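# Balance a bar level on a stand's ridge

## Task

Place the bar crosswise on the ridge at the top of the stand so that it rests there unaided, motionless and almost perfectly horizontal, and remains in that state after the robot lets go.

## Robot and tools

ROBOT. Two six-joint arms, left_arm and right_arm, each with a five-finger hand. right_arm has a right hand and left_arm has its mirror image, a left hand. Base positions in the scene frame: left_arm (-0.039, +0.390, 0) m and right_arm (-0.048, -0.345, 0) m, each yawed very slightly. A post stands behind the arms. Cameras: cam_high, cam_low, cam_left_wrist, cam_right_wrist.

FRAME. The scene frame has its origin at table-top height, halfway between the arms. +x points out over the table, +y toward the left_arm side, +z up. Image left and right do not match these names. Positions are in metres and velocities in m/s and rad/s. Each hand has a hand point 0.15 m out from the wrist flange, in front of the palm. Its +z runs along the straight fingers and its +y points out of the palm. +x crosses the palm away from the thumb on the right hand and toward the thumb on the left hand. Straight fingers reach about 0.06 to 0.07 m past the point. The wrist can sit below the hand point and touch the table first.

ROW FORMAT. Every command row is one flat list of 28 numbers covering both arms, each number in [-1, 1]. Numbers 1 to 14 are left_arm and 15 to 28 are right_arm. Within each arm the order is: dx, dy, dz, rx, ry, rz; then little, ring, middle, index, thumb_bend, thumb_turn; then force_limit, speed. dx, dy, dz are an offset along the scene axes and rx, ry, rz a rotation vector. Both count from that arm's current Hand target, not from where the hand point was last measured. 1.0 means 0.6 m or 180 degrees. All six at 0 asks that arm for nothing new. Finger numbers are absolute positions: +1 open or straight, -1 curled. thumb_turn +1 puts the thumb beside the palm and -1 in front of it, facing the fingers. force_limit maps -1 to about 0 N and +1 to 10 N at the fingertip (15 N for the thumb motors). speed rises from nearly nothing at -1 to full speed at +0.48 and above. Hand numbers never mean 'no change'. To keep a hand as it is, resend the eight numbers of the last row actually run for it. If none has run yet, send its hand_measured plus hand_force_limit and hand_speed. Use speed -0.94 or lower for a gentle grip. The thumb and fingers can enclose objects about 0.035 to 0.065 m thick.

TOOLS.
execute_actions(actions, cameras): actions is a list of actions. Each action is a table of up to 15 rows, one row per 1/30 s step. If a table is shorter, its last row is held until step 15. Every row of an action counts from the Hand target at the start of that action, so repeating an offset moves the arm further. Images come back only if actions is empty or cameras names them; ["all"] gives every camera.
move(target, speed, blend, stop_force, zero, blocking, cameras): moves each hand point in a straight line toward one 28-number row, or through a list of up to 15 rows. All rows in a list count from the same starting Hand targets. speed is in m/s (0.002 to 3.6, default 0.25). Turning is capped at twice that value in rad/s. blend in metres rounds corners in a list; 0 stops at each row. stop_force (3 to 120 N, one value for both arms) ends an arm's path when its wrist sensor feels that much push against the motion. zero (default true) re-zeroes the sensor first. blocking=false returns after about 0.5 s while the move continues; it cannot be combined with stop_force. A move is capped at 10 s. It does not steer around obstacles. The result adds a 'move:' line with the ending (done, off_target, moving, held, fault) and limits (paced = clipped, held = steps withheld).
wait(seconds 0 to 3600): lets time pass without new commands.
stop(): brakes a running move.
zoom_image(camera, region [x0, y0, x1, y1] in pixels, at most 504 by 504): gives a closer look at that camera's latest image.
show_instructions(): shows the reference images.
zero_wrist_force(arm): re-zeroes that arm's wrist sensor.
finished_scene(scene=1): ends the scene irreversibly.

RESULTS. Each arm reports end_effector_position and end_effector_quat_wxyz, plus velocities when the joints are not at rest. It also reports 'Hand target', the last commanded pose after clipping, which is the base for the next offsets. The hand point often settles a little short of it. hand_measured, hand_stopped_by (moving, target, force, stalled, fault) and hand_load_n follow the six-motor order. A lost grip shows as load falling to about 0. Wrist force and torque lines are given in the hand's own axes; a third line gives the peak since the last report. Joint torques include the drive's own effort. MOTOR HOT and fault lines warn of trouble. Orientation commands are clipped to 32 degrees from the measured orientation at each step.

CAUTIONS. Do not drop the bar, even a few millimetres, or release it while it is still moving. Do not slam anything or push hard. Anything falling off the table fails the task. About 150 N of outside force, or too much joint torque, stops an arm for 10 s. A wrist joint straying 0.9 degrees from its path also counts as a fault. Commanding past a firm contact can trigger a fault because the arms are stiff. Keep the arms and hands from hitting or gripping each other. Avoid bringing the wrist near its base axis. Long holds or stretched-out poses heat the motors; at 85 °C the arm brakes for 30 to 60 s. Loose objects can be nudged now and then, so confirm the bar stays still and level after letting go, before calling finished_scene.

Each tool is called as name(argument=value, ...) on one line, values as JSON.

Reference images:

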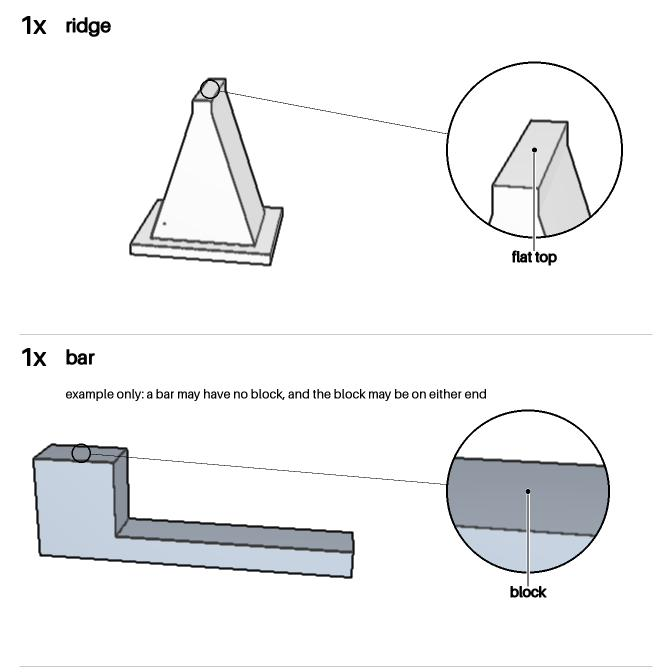

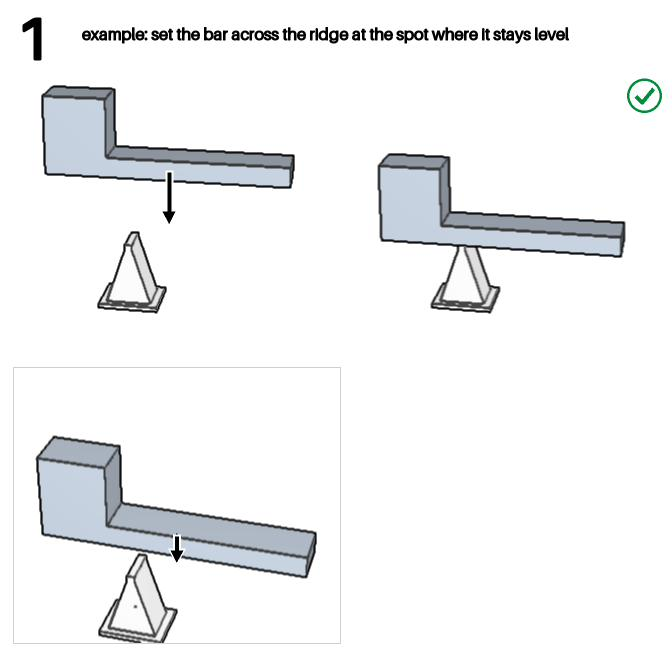

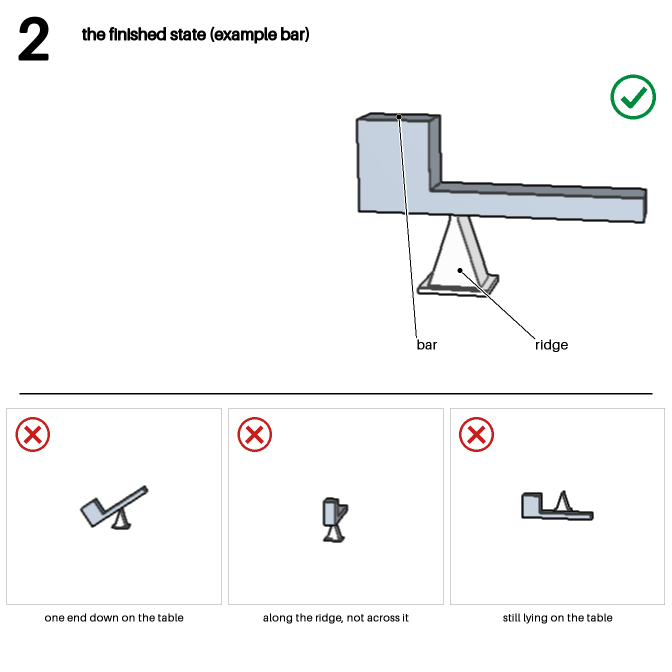

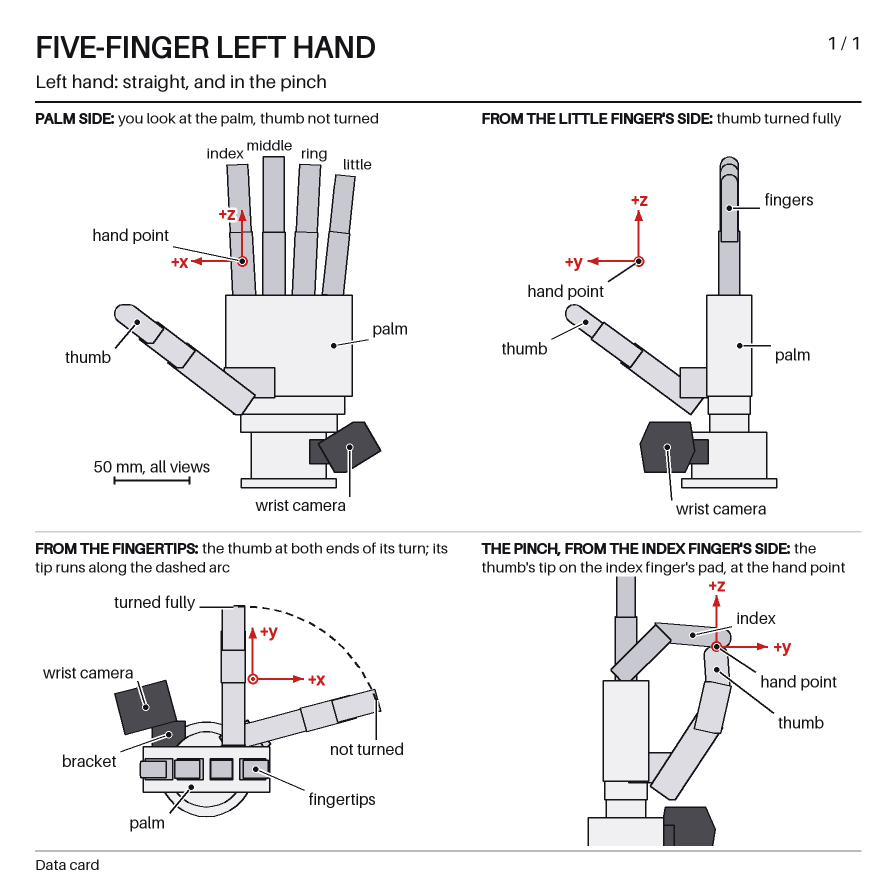

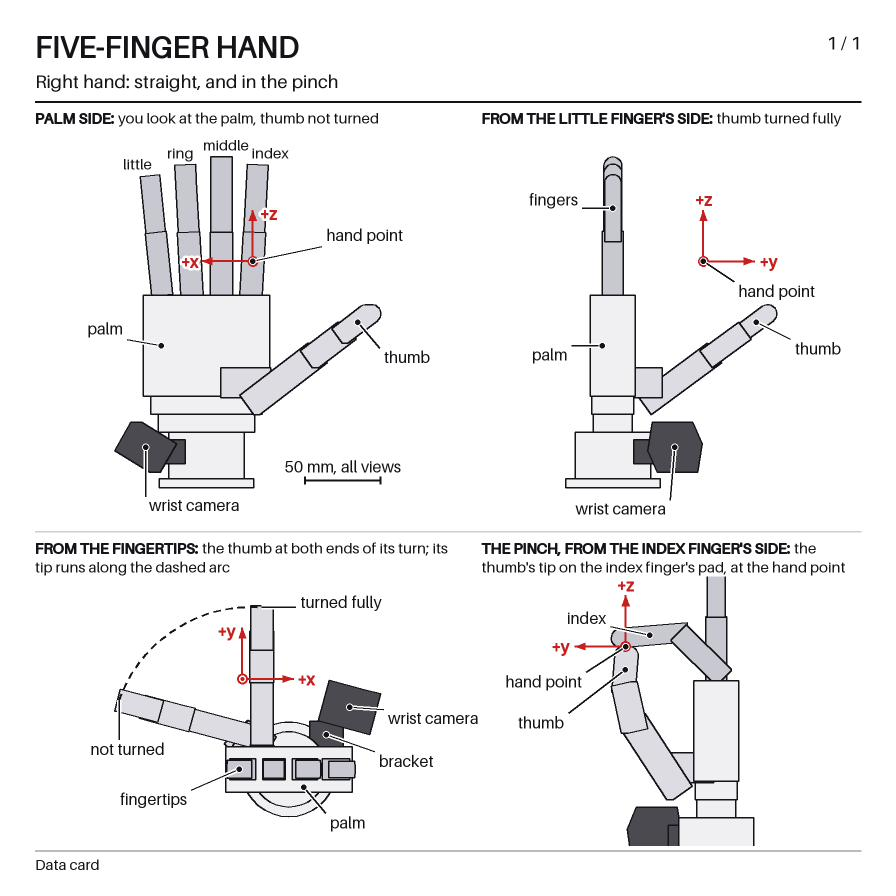

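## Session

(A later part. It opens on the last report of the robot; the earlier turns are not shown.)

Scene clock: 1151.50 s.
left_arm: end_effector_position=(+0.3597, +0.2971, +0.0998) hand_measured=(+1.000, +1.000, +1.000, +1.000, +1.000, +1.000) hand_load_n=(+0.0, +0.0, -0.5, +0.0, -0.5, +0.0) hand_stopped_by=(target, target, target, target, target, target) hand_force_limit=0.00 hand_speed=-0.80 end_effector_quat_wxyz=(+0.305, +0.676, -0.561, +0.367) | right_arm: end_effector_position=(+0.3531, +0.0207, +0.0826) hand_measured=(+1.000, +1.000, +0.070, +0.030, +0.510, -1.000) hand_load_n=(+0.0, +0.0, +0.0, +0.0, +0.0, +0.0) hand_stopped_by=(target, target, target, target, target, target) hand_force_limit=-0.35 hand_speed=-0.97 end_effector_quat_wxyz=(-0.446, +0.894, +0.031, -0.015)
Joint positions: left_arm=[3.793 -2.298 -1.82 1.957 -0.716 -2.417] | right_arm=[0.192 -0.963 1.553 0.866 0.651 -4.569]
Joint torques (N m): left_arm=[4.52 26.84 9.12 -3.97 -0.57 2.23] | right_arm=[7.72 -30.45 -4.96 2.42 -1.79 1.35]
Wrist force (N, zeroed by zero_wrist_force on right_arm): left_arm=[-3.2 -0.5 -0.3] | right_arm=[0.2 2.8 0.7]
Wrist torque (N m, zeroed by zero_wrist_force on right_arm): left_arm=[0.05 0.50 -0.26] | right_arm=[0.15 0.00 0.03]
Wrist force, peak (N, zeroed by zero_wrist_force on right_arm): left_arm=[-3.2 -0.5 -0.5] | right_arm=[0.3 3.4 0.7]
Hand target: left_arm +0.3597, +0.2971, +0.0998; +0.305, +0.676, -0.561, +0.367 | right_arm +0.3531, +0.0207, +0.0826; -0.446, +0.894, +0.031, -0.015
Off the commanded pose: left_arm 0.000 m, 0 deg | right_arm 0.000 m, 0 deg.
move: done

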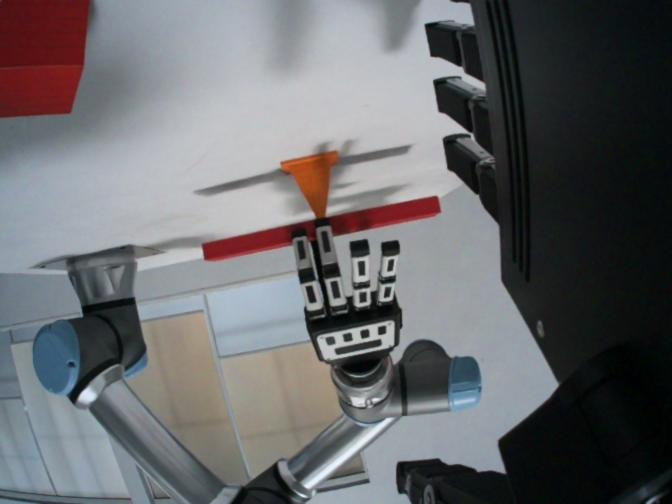

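move(target=[0,0,0,0,0,0,1,1,1,1,1,1,0,-0.8,0,0,0,0,0,0,1,1,0.12,0.09,0.56,-1,-0.35,-0.95], speed=0.005, cameras=["all"])

zoom_image(camera="cam_left_wrist", region=[180, 180, 460, 280])

zoom_image(camera="cam_low", region=[600, 200, 650, 270])

Scene clock: 1162.40 s.
left_arm: end_effector_position=(+0.3597, +0.2971, +0.0998) hand_measured=(+1.000, +1.000, +1.000, +1.000, +1.000, +1.000) hand_load_n=(+0.0, +0.0, +0.0, +0.0, +0.0, +0.0) hand_stopped_by=(target, target, target, target, target, target) hand_force_limit=0.00 hand_speed=-0.80 end_effector_quat_wxyz=(+0.305, +0.676, -0.561, +0.367) | right_arm: end_effector_position=(+0.3531, +0.0207, +0.0826) hand_measured=(+1.000, +1.000, +0.120, +0.090, +0.560, -1.000) hand_load_n=(+0.0, +0.0, +0.0, +0.0, +0.0, +0.0) hand_stopped_by=(target, target, target, target, target, target) hand_force_limit=-0.35 hand_speed=-0.95 end_effector_quat_wxyz=(-0.446, +0.894, +0.031, -0.015)
Joint positions: left_arm=[3.793 -2.298 -1.82 1.957 -0.716 -2.417] | right_arm=[0.192 -0.963 1.553 0.866 0.651 -4.569]
Joint torques (N m): left_arm=[5.65 27.76 10.48 -3.89 -0.86 2.19] | right_arm=[8.18 -32.26 -4.67 3.44 -1.87 1.45]
Wrist force (N, zeroed by zero_wrist_force on right_arm): left_arm=[-2.9 -0.5 -0.5] | right_arm=[0.1 3.0 0.7]
Wrist torque (N m, zeroed by zero_wrist_force on right_arm): left_arm=[0.05 0.45 -0.24] | right_arm=[0.17 0.01 0.02]
Wrist force, peak (N, zeroed by zero_wrist_force on right_arm): left_arm=[-3.3 -0.3 -0.2] | right_arm=[0.1 3.1 0.9]
Hand target: left_arm +0.3597, +0.2971, +0.0998; +0.305, +0.676, -0.561, +0.367 | right_arm +0.3531, +0.0207, +0.0826; -0.446, +0.894, +0.031, -0.015
Off the commanded pose: left_arm 0.000 m, 0 deg | right_arm 0.000 m, 0 deg.
move: done

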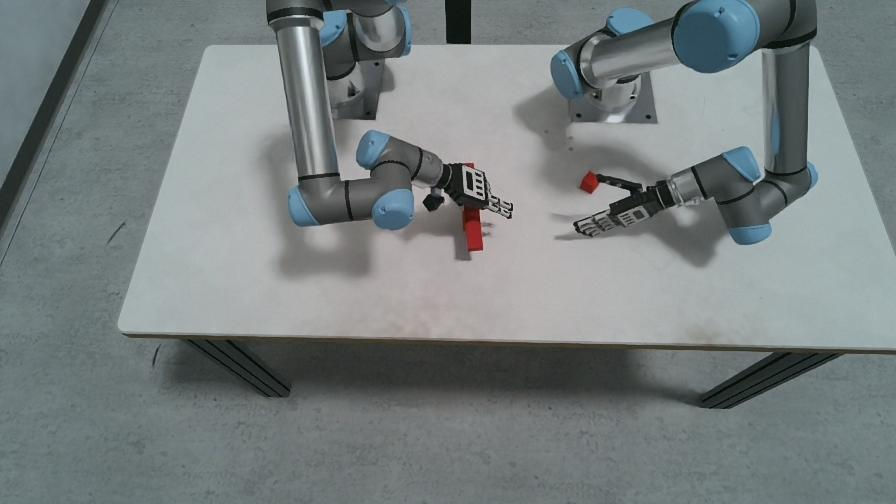

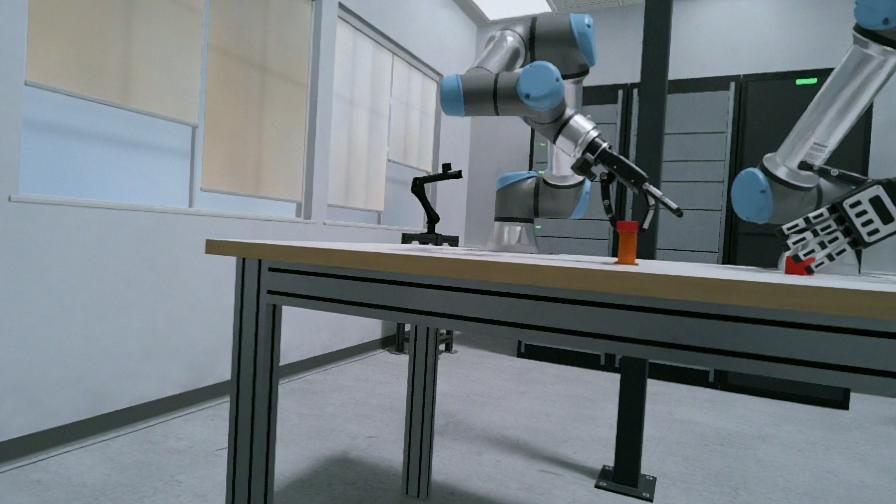

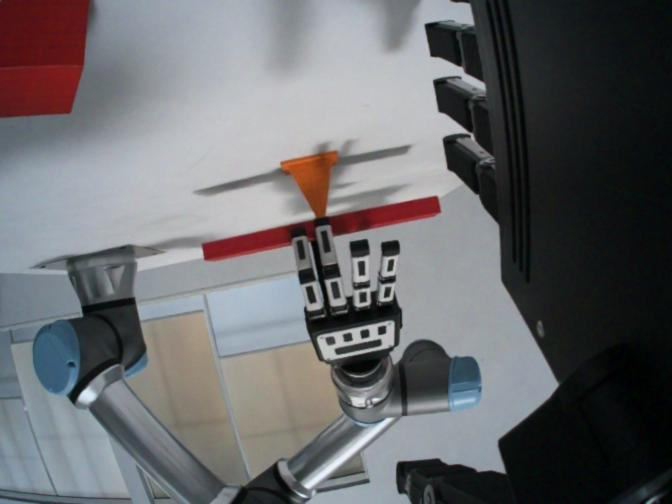

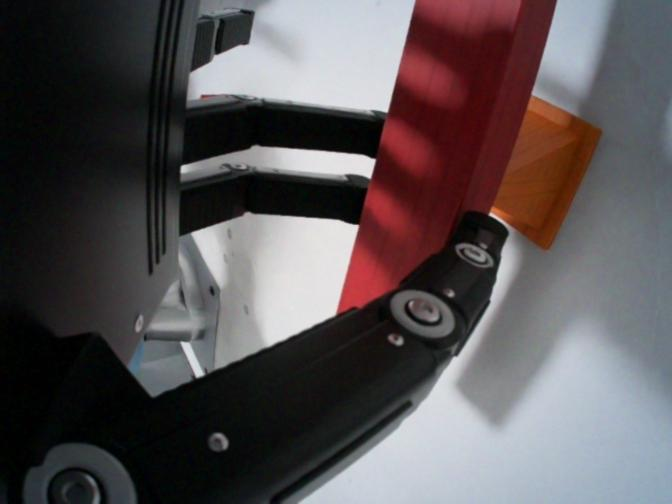

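Scaled by 1.800 from the camera's image (finer frame: 960x720).

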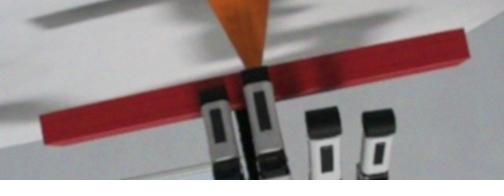

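Scaled by 7.200 from the camera's image (finer frame: 1280x720).

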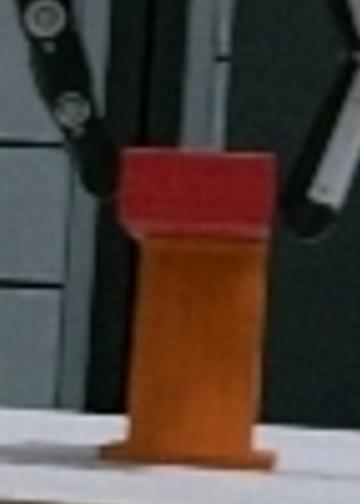

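move(target=[0,0,0,0,0,0,1,1,1,1,1,1,0,-0.8,0,0,0,0,0,0,1,1,0.7,0.7,1,-1,-0.35,-0.85], speed=0.005, cameras=["cam_left_wrist"])

zoom_image(camera="cam_left_wrist", region=[180, 180, 460, 280])

Scene clock: 1175.20 s.
left_arm: end_effector_position=(+0.3597, +0.2971, +0.0998) hand_measured=(+1.000, +1.000, +1.000, +1.000, +1.000, +1.000) hand_load_n=(+0.5, +0.0, +0.0, +0.0, +0.0, +0.0) hand_stopped_by=(target, target, target, target, target, target) hand_force_limit=0.00 hand_speed=-0.80 end_effector_quat_wxyz=(+0.305, +0.676, -0.561, +0.367) | right_arm: end_effector_position=(+0.3531, +0.0207, +0.0826) hand_measured=(+1.000, +1.000, +0.700, +0.700, +1.000, -1.000) hand_load_n=(+0.0, +0.0, +0.0, +0.0, +0.0, +0.0) hand_stopped_by=(target, target, target, target, target, target) hand_force_limit=-0.35 hand_speed=-0.85 end_effector_quat_wxyz=(-0.446, +0.894, +0.031, -0.015)
Joint positions: left_arm=[3.793 -2.298 -1.82 1.957 -0.716 -2.417] | right_arm=[0.192 -0.963 1.553 0.866 0.651 -4.569]
Joint torques (N m): left_arm=[3.7 26.87 11.71 -4.01 -0.81 1.94] | right_arm=[7.92 -35.68 -5.13 3.58 -1.9 1.37]
Wrist force (N, zeroed by zero_wrist_force on right_arm): left_arm=[-2.7 -0.2 -0.2] | right_arm=[0.3 3.0 0.7]
Wrist torque (N m, zeroed by zero_wrist_force on right_arm): left_arm=[0.10 0.42 -0.24] | right_arm=[0.17 -0.02 0.03]
Wrist force, peak (N, zeroed by zero_wrist_force on right_arm): left_arm=[-3.4 -0.4 -0.3] | right_arm=[0.0 3.3 0.6]
Hand target: left_arm +0.3597, +0.2971, +0.0998; +0.305, +0.676, -0.561, +0.367 | right_arm +0.3531, +0.0207, +0.0826; -0.446, +0.894, +0.031, -0.015
Off the commanded pose: left_arm 0.000 m, 0 deg | right_arm 0.000 m, 0 deg.
move: done

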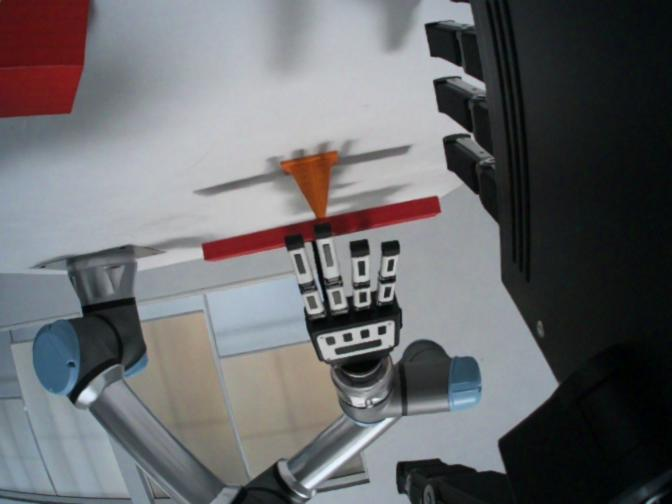

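Scaled by 1.800 from the camera's image (finer frame: 960x720).

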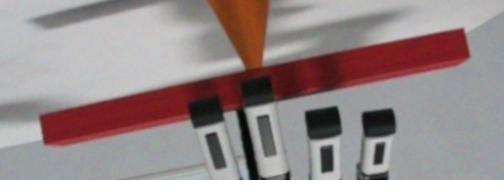

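move(target=[0,0,0,0,0,0,1,1,1,1,1,1,0,-0.8,0,0,0.22,0,0,0,1,1,0.7,0.7,1,-1,-0.35,-0.85], speed=0.08, cameras=["all"])

zoom_image(camera="cam_left_wrist", region=[180, 150, 460, 290])

zoom_image(camera="cam_low", region=[590, 190, 660, 270])

Scene clock: 1186.07 s.
left_arm: end_effector_position=(+0.3597, +0.2971, +0.0998) hand_measured=(+1.000, +1.000, +1.000, +1.000, +1.000, +1.000) hand_load_n=(+0.0, +0.0, +0.0, +0.0, +0.0, +0.0) hand_stopped_by=(target, target, target, target, target, target) hand_force_limit=0.00 hand_speed=-0.80 end_effector_quat_wxyz=(+0.305, +0.676, -0.561, +0.367) | right_arm: end_effector_position=(+0.3531, +0.0207, +0.2147) hand_measured=(+1.000, +1.000, +0.700, +0.700, +1.000, -1.000) hand_load_n=(+0.0, +0.0, -0.5, +0.0, +0.0, +0.0) hand_stopped_by=(target, target, target, target, target, target) hand_force_limit=-0.35 hand_speed=-0.85 end_effector_quat_wxyz=(-0.446, +0.894, +0.031, -0.015)
Joint positions: left_arm=[3.793 -2.298 -1.82 1.957 -0.716 -2.417] | right_arm=[0.192 -1.097 1.396 1.156 0.651 -4.569]
Joint torques (N m): left_arm=[4.73 27.06 13.39 -3.77 -0.82 1.95] | right_arm=[0.94 -25.01 -9.8 1.71 -2.24 -1.85]
Wrist force (N, zeroed by zero_wrist_force on right_arm): left_arm=[-3.0 -0.3 -0.3] | right_arm=[0.2 3.1 0.7]
Wrist torque (N m, zeroed by zero_wrist_force on right_arm): left_arm=[0.07 0.47 -0.26] | right_arm=[0.17 -0.05 0.04]
Wrist force, peak (N, zeroed by zero_wrist_force on right_arm): left_arm=[-3.4 -0.3 -0.1] | right_arm=[0.0 3.9 1.1]
Hand target: left_arm +0.3597, +0.2971, +0.0998; +0.305, +0.676, -0.561, +0.367 | right_arm +0.3531, +0.0207, +0.2146; -0.446, +0.894, +0.031, -0.015
Off the commanded pose: left_arm 0.000 m, 0 deg | right_arm 0.000 m, 0 deg.
move: done

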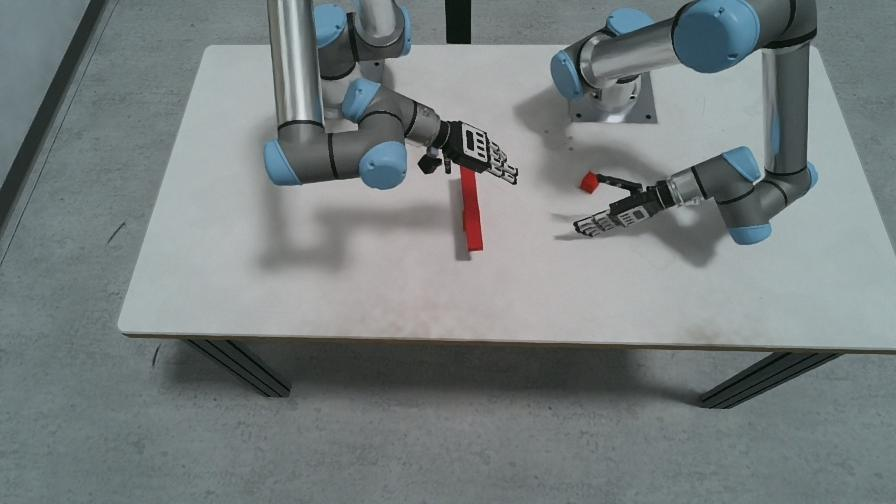

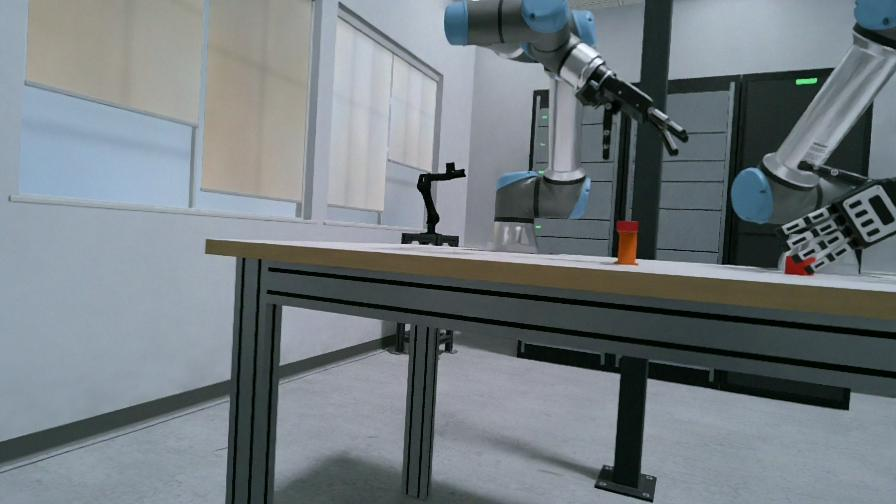

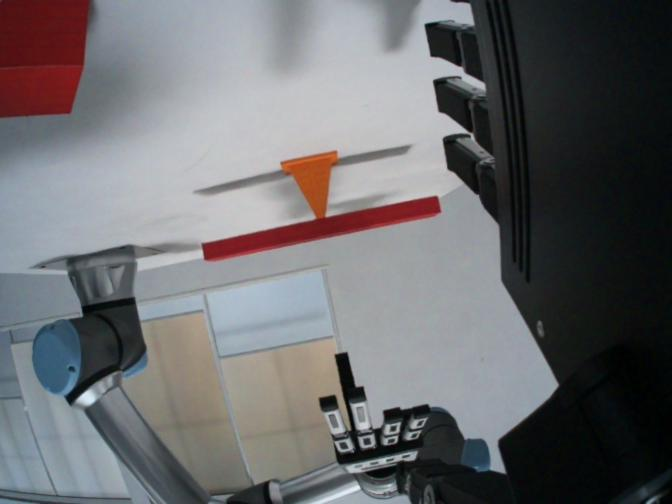

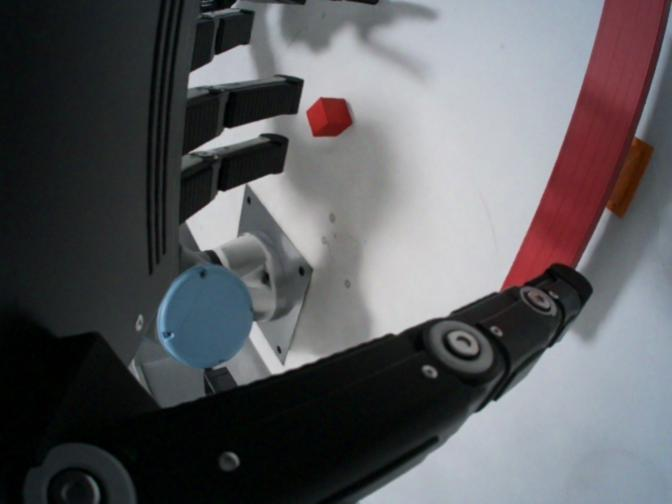

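Scaled by 1.800 from the camera's image (finer frame: 960x720).

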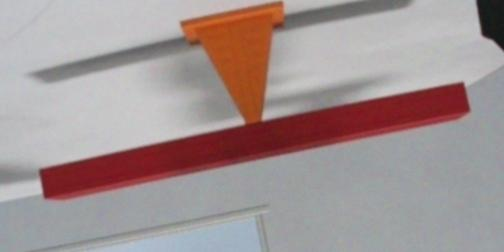

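Scaled by 6.300 from the camera's image (finer frame: 1280x720).

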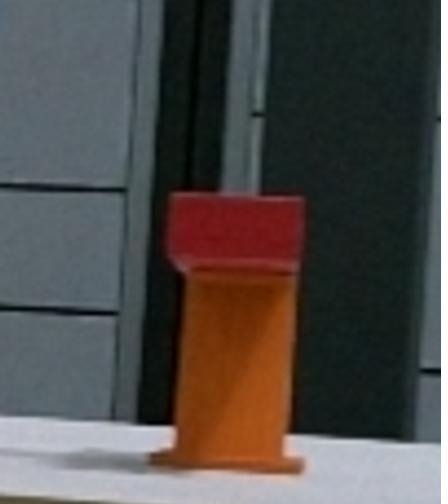

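zoom_image(camera="cam_left_wrist", region=[290, 190, 350, 250])

wait(seconds=2, cameras=["cam_left_wrist"])

Scaled by 8.400 from the camera's image (finer frame: 960x720).

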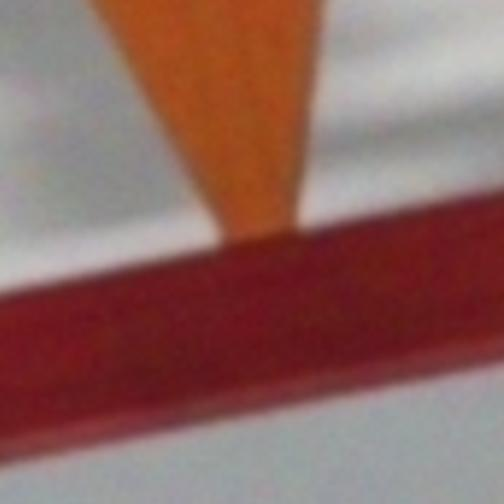

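Scene clock: 1194.23 s.
left_arm: end_effector_position=(+0.3597, +0.2971, +0.0998) hand_measured=(+1.000, +1.000, +1.000, +1.000, +1.000, +1.000) hand_load_n=(+0.0, +0.0, +0.0, +0.0, +0.0, +0.0) hand_stopped_by=(target, target, target, target, target, target) hand_force_limit=0.00 hand_speed=-0.80 end_effector_quat_wxyz=(+0.305, +0.676, -0.561, +0.367) | right_arm: end_effector_position=(+0.3531, +0.0207, +0.2146) hand_measured=(+1.000, +1.000, +0.700, +0.700, +1.000, -1.000) hand_load_n=(+0.0, +0.0, +0.0, +0.0, +0.0, +0.0) hand_stopped_by=(target, target, target, target, target, target) hand_force_limit=-0.35 hand_speed=-0.85 end_effector_quat_wxyz=(-0.446, +0.894, +0.031, -0.015)
Joint positions: left_arm=[3.793 -2.298 -1.82 1.957 -0.716 -2.417] | right_arm=[0.192 -1.097 1.396 1.157 0.651 -4.569]
Joint torques (N m): left_arm=[4.07 27.62 13.12 -3.94 -0.86 1.81] | right_arm=[-7.21 -24.82 -7.46 3.95 0.66 1.65]
Wrist force (N, zeroed by zero_wrist_force on right_arm): left_arm=[-2.9 -0.3 -0.3] | right_arm=[0.3 2.9 0.8]
Wrist torque (N m, zeroed by zero_wrist_force on right_arm): left_arm=[0.08 0.45 -0.25] | right_arm=[0.14 -0.07 0.04]
Wrist force, peak (N, zeroed by zero_wrist_force on right_arm): left_arm=[-3.5 -0.3 -0.2] | right_arm=[0.3 3.4 0.7]
Hand target: left_arm +0.3597, +0.2971, +0.0998; +0.305, +0.676, -0.561, +0.367 | right_arm +0.3531, +0.0207, +0.2146; -0.446, +0.894, +0.031, -0.015
Off the commanded pose: left_arm 0.000 m, 0 deg | right_arm 0.000 m, 0 deg.
wait: 2.00 s; at rest from the start

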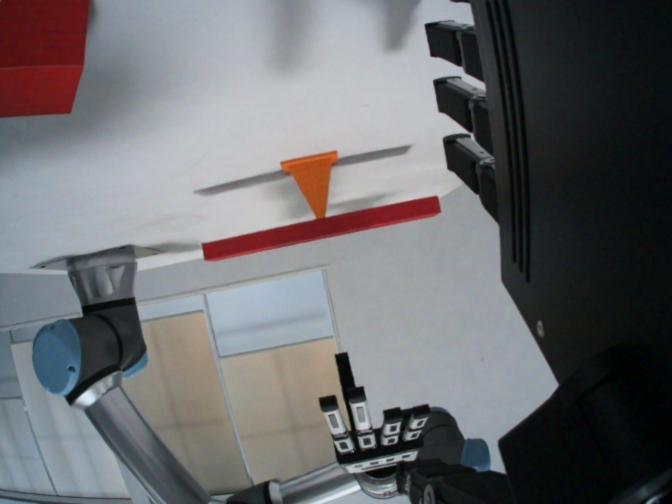

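finished_scene()

The scene is finished: the task was done.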